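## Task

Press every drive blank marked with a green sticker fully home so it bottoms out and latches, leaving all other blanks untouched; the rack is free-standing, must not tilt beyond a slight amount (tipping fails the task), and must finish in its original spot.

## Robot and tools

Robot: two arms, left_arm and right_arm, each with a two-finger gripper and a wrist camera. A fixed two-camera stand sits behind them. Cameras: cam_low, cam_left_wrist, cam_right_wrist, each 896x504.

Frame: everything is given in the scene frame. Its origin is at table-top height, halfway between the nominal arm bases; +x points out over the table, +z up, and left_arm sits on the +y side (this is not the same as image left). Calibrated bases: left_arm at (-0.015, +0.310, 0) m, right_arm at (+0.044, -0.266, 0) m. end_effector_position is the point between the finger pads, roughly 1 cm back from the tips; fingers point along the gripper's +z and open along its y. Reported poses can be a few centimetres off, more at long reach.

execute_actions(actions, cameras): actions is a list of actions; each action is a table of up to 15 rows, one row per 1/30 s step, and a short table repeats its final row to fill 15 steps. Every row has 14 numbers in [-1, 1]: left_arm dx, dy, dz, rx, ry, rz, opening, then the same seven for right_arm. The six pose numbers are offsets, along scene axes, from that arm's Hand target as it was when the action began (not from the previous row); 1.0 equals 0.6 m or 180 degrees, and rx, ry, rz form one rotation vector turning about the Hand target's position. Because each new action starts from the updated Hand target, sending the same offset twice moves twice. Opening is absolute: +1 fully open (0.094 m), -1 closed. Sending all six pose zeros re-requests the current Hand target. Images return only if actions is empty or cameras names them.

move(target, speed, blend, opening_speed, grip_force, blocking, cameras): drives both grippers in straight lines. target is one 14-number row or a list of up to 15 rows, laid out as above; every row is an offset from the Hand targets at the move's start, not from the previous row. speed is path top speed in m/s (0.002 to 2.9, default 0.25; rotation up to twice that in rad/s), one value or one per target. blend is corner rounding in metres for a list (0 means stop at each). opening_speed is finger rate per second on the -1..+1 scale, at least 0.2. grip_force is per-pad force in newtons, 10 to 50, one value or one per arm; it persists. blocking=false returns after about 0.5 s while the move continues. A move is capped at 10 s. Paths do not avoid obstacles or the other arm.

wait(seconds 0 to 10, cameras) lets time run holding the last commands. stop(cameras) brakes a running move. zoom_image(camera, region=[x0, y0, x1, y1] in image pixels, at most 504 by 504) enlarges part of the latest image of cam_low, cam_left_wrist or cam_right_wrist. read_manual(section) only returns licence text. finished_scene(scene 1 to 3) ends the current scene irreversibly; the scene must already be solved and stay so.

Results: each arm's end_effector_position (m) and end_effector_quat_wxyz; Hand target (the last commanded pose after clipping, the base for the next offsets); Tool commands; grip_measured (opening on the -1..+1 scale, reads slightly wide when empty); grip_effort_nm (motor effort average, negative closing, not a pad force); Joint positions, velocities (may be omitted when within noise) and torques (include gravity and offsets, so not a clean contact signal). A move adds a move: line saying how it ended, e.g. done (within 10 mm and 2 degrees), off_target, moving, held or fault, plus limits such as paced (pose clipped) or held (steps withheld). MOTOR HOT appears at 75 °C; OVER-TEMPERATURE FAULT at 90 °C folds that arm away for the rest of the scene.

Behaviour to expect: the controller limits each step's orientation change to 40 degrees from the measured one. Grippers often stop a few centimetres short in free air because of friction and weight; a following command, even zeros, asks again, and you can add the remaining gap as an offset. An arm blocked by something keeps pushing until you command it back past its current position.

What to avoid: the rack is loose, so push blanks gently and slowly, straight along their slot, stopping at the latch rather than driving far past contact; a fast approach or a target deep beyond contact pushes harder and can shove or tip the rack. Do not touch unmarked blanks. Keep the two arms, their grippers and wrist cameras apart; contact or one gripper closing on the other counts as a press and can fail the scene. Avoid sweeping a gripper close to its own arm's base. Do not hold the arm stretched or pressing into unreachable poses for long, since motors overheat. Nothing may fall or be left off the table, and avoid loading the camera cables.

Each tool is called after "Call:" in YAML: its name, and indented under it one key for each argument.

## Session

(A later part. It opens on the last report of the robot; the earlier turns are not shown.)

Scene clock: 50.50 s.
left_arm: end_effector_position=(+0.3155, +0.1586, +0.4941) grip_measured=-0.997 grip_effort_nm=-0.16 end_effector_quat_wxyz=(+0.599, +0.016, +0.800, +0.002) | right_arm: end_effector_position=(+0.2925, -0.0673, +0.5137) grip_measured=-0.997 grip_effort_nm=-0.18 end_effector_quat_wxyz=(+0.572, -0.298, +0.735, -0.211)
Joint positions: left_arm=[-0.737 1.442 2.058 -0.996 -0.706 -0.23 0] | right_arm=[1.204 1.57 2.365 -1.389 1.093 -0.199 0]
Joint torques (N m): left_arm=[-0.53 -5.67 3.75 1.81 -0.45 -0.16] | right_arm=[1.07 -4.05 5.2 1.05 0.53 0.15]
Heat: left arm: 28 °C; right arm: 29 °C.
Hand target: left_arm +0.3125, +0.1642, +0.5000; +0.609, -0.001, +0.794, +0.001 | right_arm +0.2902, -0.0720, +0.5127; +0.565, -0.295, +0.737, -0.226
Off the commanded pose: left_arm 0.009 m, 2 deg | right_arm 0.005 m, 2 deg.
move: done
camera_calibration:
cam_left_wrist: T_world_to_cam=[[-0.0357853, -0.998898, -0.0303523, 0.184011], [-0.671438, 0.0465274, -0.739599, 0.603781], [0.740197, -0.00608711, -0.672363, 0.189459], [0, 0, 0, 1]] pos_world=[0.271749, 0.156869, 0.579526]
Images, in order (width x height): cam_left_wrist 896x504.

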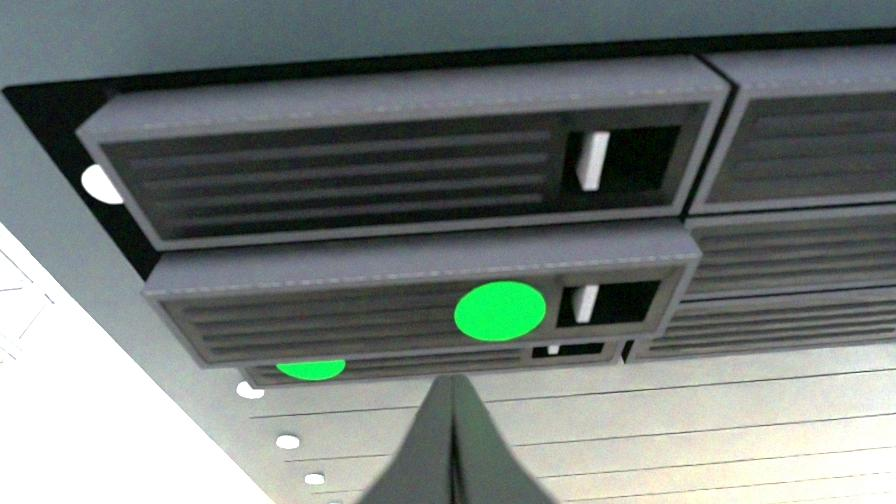

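Call:
move:
  target:
    - [0.02,-0.002,0.02,0,0,0,-1,0,0,0,0,0,0,-1]
    - [0.11,-0.002,0.03,0,0,0,-1,0,0,0,0,0,0,-1]
  blend: 0.003
  speed: [0.08,0.05]
  cameras: ["cam_left_wrist"]

Scene clock: 53.23 s.
left_arm: end_effector_position=(+0.3398, +0.1616, +0.5111) grip_measured=-0.997 grip_effort_nm=-0.16 end_effector_quat_wxyz=(+0.585, +0.033, +0.810, -0.018) | right_arm: end_effector_position=(+0.2925, -0.0673, +0.5137) grip_measured=-0.997 grip_effort_nm=-0.18 end_effector_quat_wxyz=(+0.572, -0.298, +0.735, -0.211)
Joint positions: left_arm=[-0.619 1.593 2.345 -1.128 -0.538 -0.19 0] | right_arm=[1.204 1.57 2.365 -1.389 1.093 -0.199 0]
Joint torques (N m): left_arm=[4.44 0.29 4.37 2.95 -0.52 0.06] | right_arm=[1.09 -4.03 5.2 1.06 0.53 0.15]
Heat: left arm: 28 °C; right arm: 29 °C.
Hand target: left_arm +0.3785, +0.1631, +0.5180; +0.609, -0.001, +0.794, +0.000 | right_arm +0.2902, -0.0720, +0.5127; +0.565, -0.295, +0.737, -0.226
Off the commanded pose: left_arm 0.039 m, 5 deg | right_arm 0.005 m, 2 deg.
move: off_target (left_arm)
camera_calibration:
cam_left_wrist: T_world_to_cam=[[-0.0866815, -0.996104, -0.0162518, 0.19796], [-0.694291, 0.0721006, -0.716074, 0.624103], [0.714456, -0.0507869, -0.697835, 0.21192], [0, 0, 0, 1]] pos_world=[0.299061, 0.162953, 0.598006]
Images, in order (width x height): cam_left_wrist 896x504.

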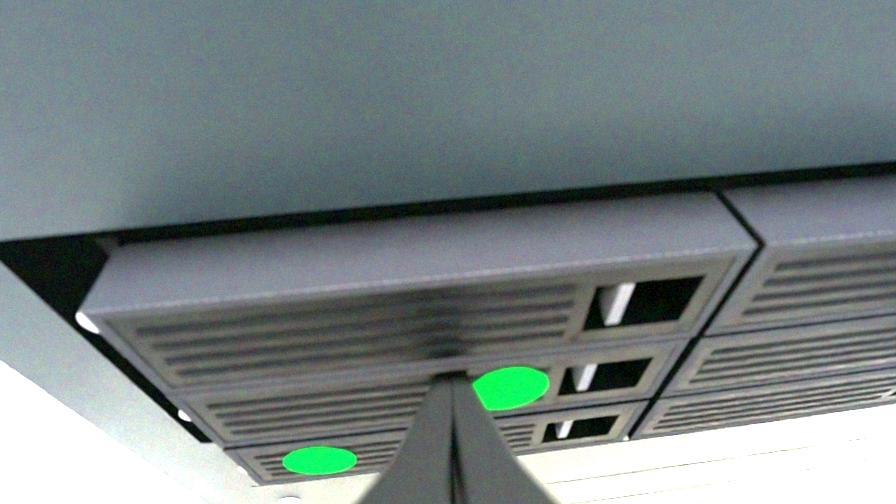

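Call:
move:
  target: [-0.13,-0.002,-0.015,0,0,0,-1,0,0,0,0,0,0,-1]
  speed: 0.12
  cameras: ["cam_left_wrist","cam_low"]

Scene clock: 55.07 s.
left_arm: end_effector_position=(+0.3006, +0.1590, +0.5030) grip_measured=-0.997 grip_effort_nm=-0.16 end_effector_quat_wxyz=(+0.597, +0.018, +0.802, +0.004) | right_arm: end_effector_position=(+0.2925, -0.0673, +0.5137) grip_measured=-0.997 grip_effort_nm=-0.18 end_effector_quat_wxyz=(+0.572, -0.298, +0.735, -0.211)
Joint positions: left_arm=[-0.786 1.454 2.138 -1.086 -0.751 -0.255 0] | right_arm=[1.204 1.57 2.365 -1.389 1.093 -0.199 0]
Joint torques (N m): left_arm=[-0.55 -4.74 3.47 1.93 -0.49 -0.15] | right_arm=[1.07 -4.04 5.22 1.06 0.53 0.15]
Heat: left arm: 29 °C; right arm: 29 °C.
Hand target: left_arm +0.3005, +0.1619, +0.5091; +0.609, -0.001, +0.793, +0.000 | right_arm +0.2902, -0.0720, +0.5127; +0.565, -0.295, +0.737, -0.226
Off the commanded pose: left_arm 0.007 m, 3 deg | right_arm 0.005 m, 2 deg.
move: off_target (left_arm)
camera_calibration:
cam_left_wrist: T_world_to_cam=[[-0.0362985, -0.998742, -0.0345958, 0.186377], [-0.674707, 0.0500297, -0.736388, 0.599176], [0.737193, -0.00338772, -0.675674, 0.208612], [0, 0, 0, 1]] pos_world=[0.257246, 0.156872, 0.588627]
Images, in order (width x height): cam_low 896x504, cam_left_wrist 896x504.

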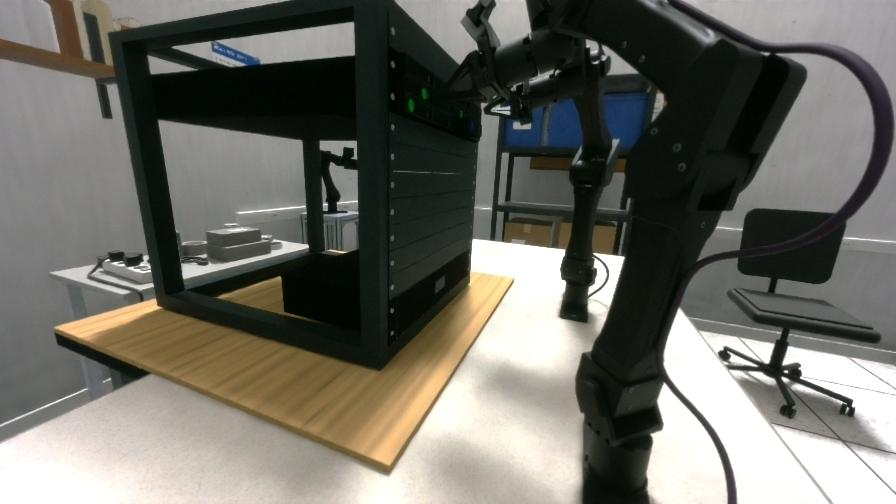

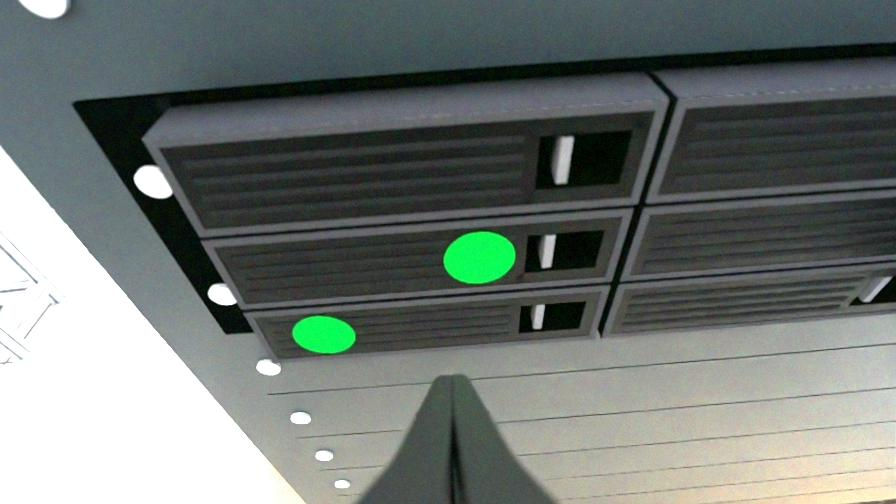

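Call:
move:
  target:
    - [0.04,0,-0.055,0,0,0,-1,0,0,0,0,0,0,-1]
    - [0.12,0,-0.048,0,0,0,-1,0,0,0,0,0,0,-1]
  blend: [0.003,0]
  speed: [0.1,0.05]
  cameras: ["cam_left_wrist"]

Scene clock: 59.13 s.
left_arm: end_effector_position=(+0.3456, +0.1654, +0.4565) grip_measured=-0.997 grip_effort_nm=-0.16 end_effector_quat_wxyz=(+0.570, +0.026, +0.821, +0.012) | right_arm: end_effector_position=(+0.2925, -0.0673, +0.5137) grip_measured=-0.997 grip_effort_nm=-0.18 end_effector_quat_wxyz=(+0.572, -0.298, +0.735, -0.211)
Joint positions: left_arm=[-0.622 1.447 1.938 -0.924 -0.588 -0.198 0] | right_arm=[1.204 1.57 2.365 -1.389 1.093 -0.199 0]
Joint torques (N m): left_arm=[2.96 -1.36 7.5 3.01 -0.18 0.08] | right_arm=[1.1 -4.03 5.2 1.06 0.53 0.16]
Heat: left arm: 30 °C; right arm: 28 °C.
Hand target: left_arm +0.3725, +0.1618, +0.4802; +0.609, -0.001, +0.793, +0.000 | right_arm +0.2902, -0.0720, +0.5127; +0.565, -0.295, +0.737, -0.226
Off the commanded pose: left_arm 0.036 m, 6 deg | right_arm 0.005 m, 2 deg.
move: off_target (left_arm)
camera_calibration:
cam_left_wrist: T_world_to_cam=[[-0.042052, -0.997492, -0.0569251, 0.204752], [-0.72159, 0.0697292, -0.688801, 0.58628], [0.691043, 0.0121111, -0.722712, 0.178942], [0, 0, 0, 1]] pos_world=[0.308007, 0.161191, 0.544809]
Images, in order (width x height): cam_left_wrist 896x504.

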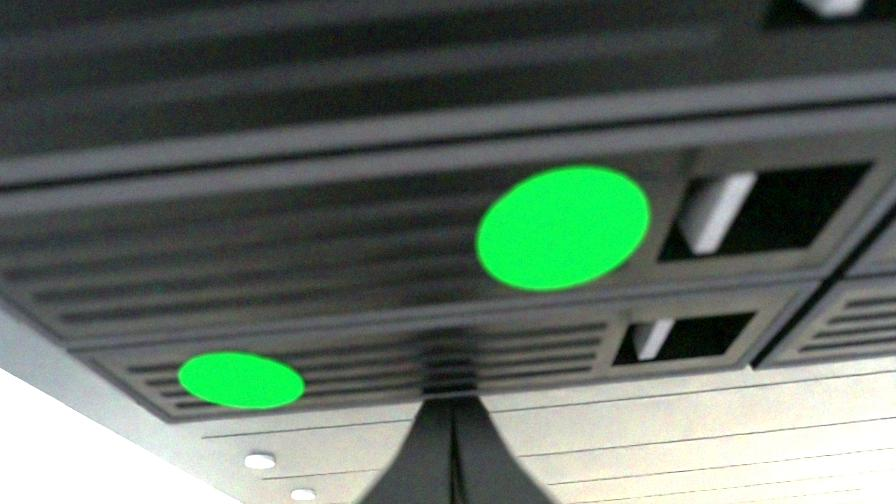

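Call:
move:
  target:
    - [-0.075,0,0,0,0,0,-1,0,0,0,0,0,0,-1]
    - [-0.06,0,0.055,0,0,0,-1,0,0,0,0,0,0,-1]
    - [0.025,0,0.062,0,0,0,-1,0,0,0,0,0,0,-1]
  blend: [0.015,0.003,0]
  speed: [0.1,0.1,0.05]
  cameras: ["cam_left_wrist"]

Scene clock: 62.07 s.
left_arm: end_effector_position=(+0.3415, +0.1557, +0.5204) grip_measured=-0.997 grip_effort_nm=-0.16 end_effector_quat_wxyz=(+0.595, +0.036, +0.802, -0.038) | right_arm: end_effector_position=(+0.2925, -0.0673, +0.5137) grip_measured=-0.997 grip_effort_nm=-0.18 end_effector_quat_wxyz=(+0.572, -0.298, +0.735, -0.211)
Joint positions: left_arm=[-0.614 1.604 2.373 -1.106 -0.502 -0.186 0] | right_arm=[1.204 1.57 2.365 -1.389 1.093 -0.199 0]
Joint torques (N m): left_arm=[5.41 1.46 3.64 2.82 -0.76 0.07] | right_arm=[1.09 -4.04 5.23 1.06 0.53 0.16]
Heat: left arm: 30 °C; right arm: 28 °C.
Hand target: left_arm +0.3876, +0.1618, +0.5173; +0.608, +0.000, +0.794, +0.000 | right_arm +0.2902, -0.0720, +0.5127; +0.565, -0.295, +0.737, -0.226
Off the commanded pose: left_arm 0.047 m, 6 deg | right_arm 0.005 m, 2 deg.
move: off_target (left_arm)
camera_calibration:
cam_left_wrist: T_world_to_cam=[[-0.115974, -0.993204, 0.00974911, 0.188447], [-0.6747, 0.0715723, -0.734614, 0.63551], [0.728924, -0.0917739, -0.678416, 0.208253], [0, 0, 0, 1]] pos_world=[0.298833, 0.160793, 0.606299]
Images, in order (width x height): cam_left_wrist 896x504.

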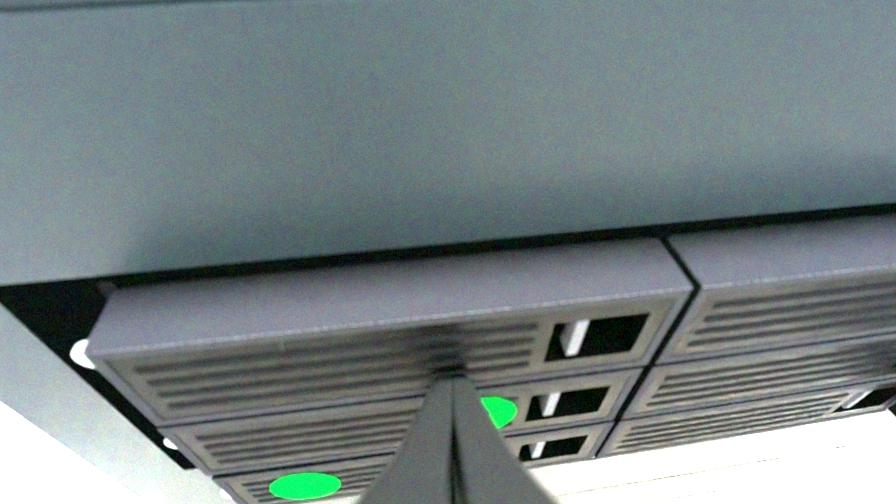

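Call:
move:
  target:
    - [-0.08,0.004,-0.02,0,0,0,-1,0,0,0,0,0,0,-1]
    - [-0.075,0.004,-0.029,0,0,0,-1,0,0,0,0,0,0,-1]
    - [0.005,0.004,-0.028,0,0,0,-1,0,0,0,0,0,0,-1]
  blend: [0.01,0.0,0]
  speed: [0.1,0.1,0.05]
  cameras: ["cam_left_wrist"]

Scene clock: 64.87 s.
left_arm: end_effector_position=(+0.3416, +0.1576, +0.4975) grip_measured=-0.997 grip_effort_nm=-0.16 end_effector_quat_wxyz=(+0.585, +0.045, +0.809, -0.032) | right_arm: end_effector_position=(+0.2925, -0.0673, +0.5137) grip_measured=-0.997 grip_effort_nm=-0.18 end_effector_quat_wxyz=(+0.572, -0.298, +0.735, -0.211)
Joint positions: left_arm=[-0.603 1.516 2.169 -1.014 -0.487 -0.173 0] | right_arm=[1.204 1.57 2.365 -1.389 1.093 -0.199 0]
Joint torques (N m): left_arm=[5.67 2.13 4.63 3.06 -0.82 0.07] | right_arm=[1.07 -4.04 5.2 1.06 0.53 0.15]
Heat: left arm: 31 °C; right arm: 28 °C.
Hand target: left_arm +0.3905, +0.1643, +0.5007; +0.609, -0.001, +0.793, +0.000 | right_arm +0.2902, -0.0720, +0.5127; +0.565, -0.295, +0.737, -0.226
Off the commanded pose: left_arm 0.049 m, 7 deg | right_arm 0.005 m, 2 deg.
move: off_target (left_arm); blend cut to 0.0031 m at target 1
camera_calibration:
cam_left_wrist: T_world_to_cam=[[-0.123362, -0.992318, -0.00930263, 0.202425], [-0.689686, 0.092472, -0.71818, 0.612208], [0.713523, -0.0821799, -0.695795, 0.205165], [0, 0, 0, 1]] pos_world=[0.300813, 0.161118, 0.584312]
Images, in order (width x height): cam_left_wrist 896x504.

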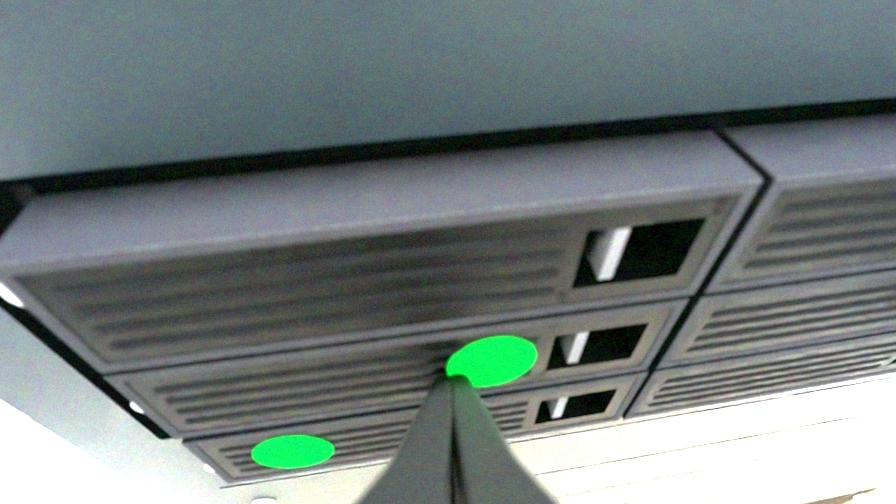

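Firm push centred on r2, stopped. Back off and verify.

Call:
move:
  target: [-0.3,0,0.03,0,0,0,-1,-0.1,0,0,0,0,0,-1]
  speed: 0.2
  cameras: ["all"]

Call:
zoom_image:
  camera: "cam_low"
  region: [370, 20, 500, 150]

Scene clock: 67.83 s.
left_arm: end_effector_position=(+0.2114, +0.1571, +0.5172) grip_measured=-0.997 grip_effort_nm=-0.16 end_effector_quat_wxyz=(+0.606, +0.006, +0.795, -0.017) | right_arm: end_effector_position=(+0.2228, -0.0375, +0.5048) grip_measured=-0.997 grip_effort_nm=-0.18 end_effector_quat_wxyz=(+0.595, -0.368, +0.702, -0.136)
Joint positions: left_arm=[-1.209 1.451 2.325 -1.518 -1.114 -0.612 0] | right_arm=[1.516 1.485 2.262 -1.475 1.162 -0.051 0]
Joint torques (N m): left_arm=[-0.55 -2.15 4.48 0.9 -0.74 -0.16] | right_arm=[0.98 -5.12 2.96 0.46 1.99 0.87]
Heat: left arm: 31 °C; right arm: 28 °C.
Hand target: left_arm +0.2105, +0.1642, +0.5186; +0.609, +0.000, +0.794, +0.000 | right_arm +0.2302, -0.0720, +0.5127; +0.565, -0.295, +0.737, -0.226
Off the commanded pose: left_arm 0.007 m, 2 deg | right_arm 0.036 m, 14 deg.
joint sent to its limit (left arm) — joint 4 (wrist pitch), lower limit. The joint targets still meet the commanded pose.
joint sent to its limit (right arm) — joint 4 (wrist pitch), lower limit. The joint targets are off in position and orientation.
move: off_target (right_arm)
camera_calibration:
cam_left_wrist: T_world_to_cam=[[-0.0427086, -0.999033, 0.0104012, 0.15994], [-0.6585, 0.0203183, -0.752307, 0.558953], [0.751368, -0.0389792, -0.658731, 0.27783], [0, 0, 0, 1]] pos_world=[0.166149, 0.159258, 0.601856]
cam_right_wrist: T_world_to_cam=[[0.368509, -0.702276, 0.609106, -0.416723], [-0.426206, -0.70993, -0.560668, 0.389338], [0.826166, -0.0529928, -0.56093, 0.187792], [0, 0, 0, 1]] pos_world=[0.164357, -0.00630012, 0.577456]

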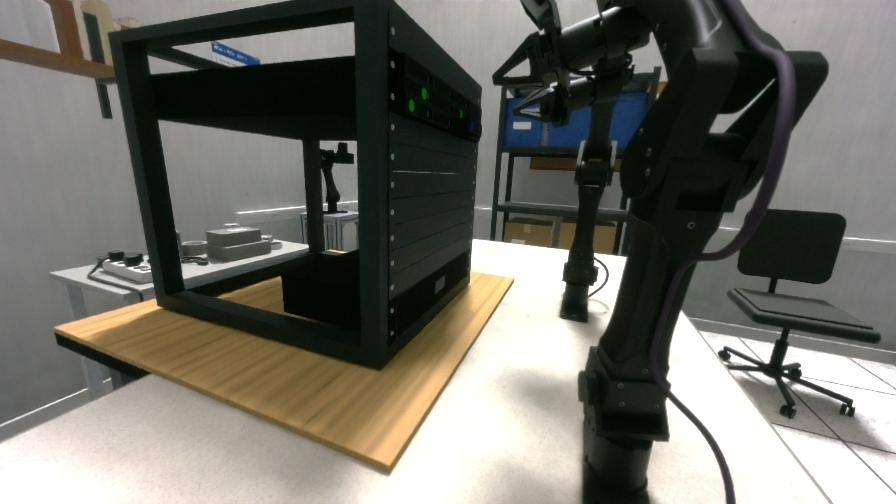

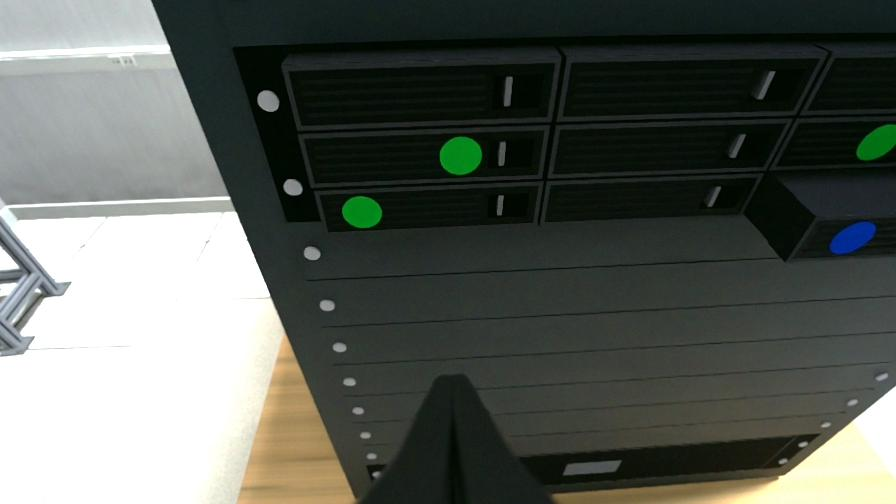

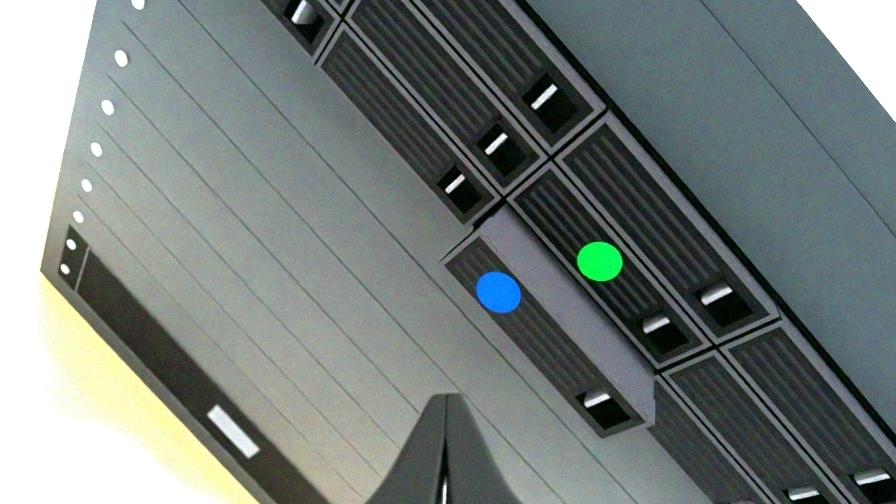

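Scaled by 3.877 from the camera's 896x504 image, which has a finer 1280x720 frame.

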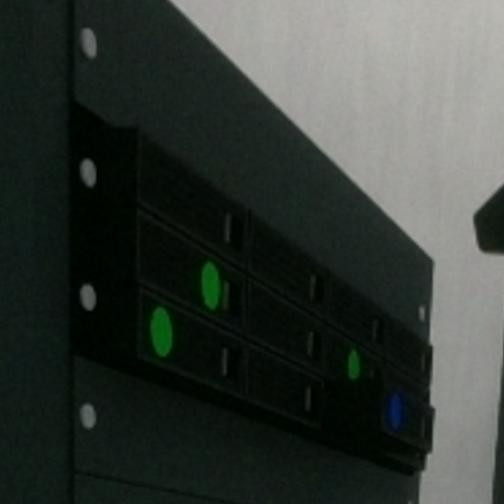

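All greens flush; blue still out.

Call:
finished_scene:
  scene: 1

The scene is finished: the task was done.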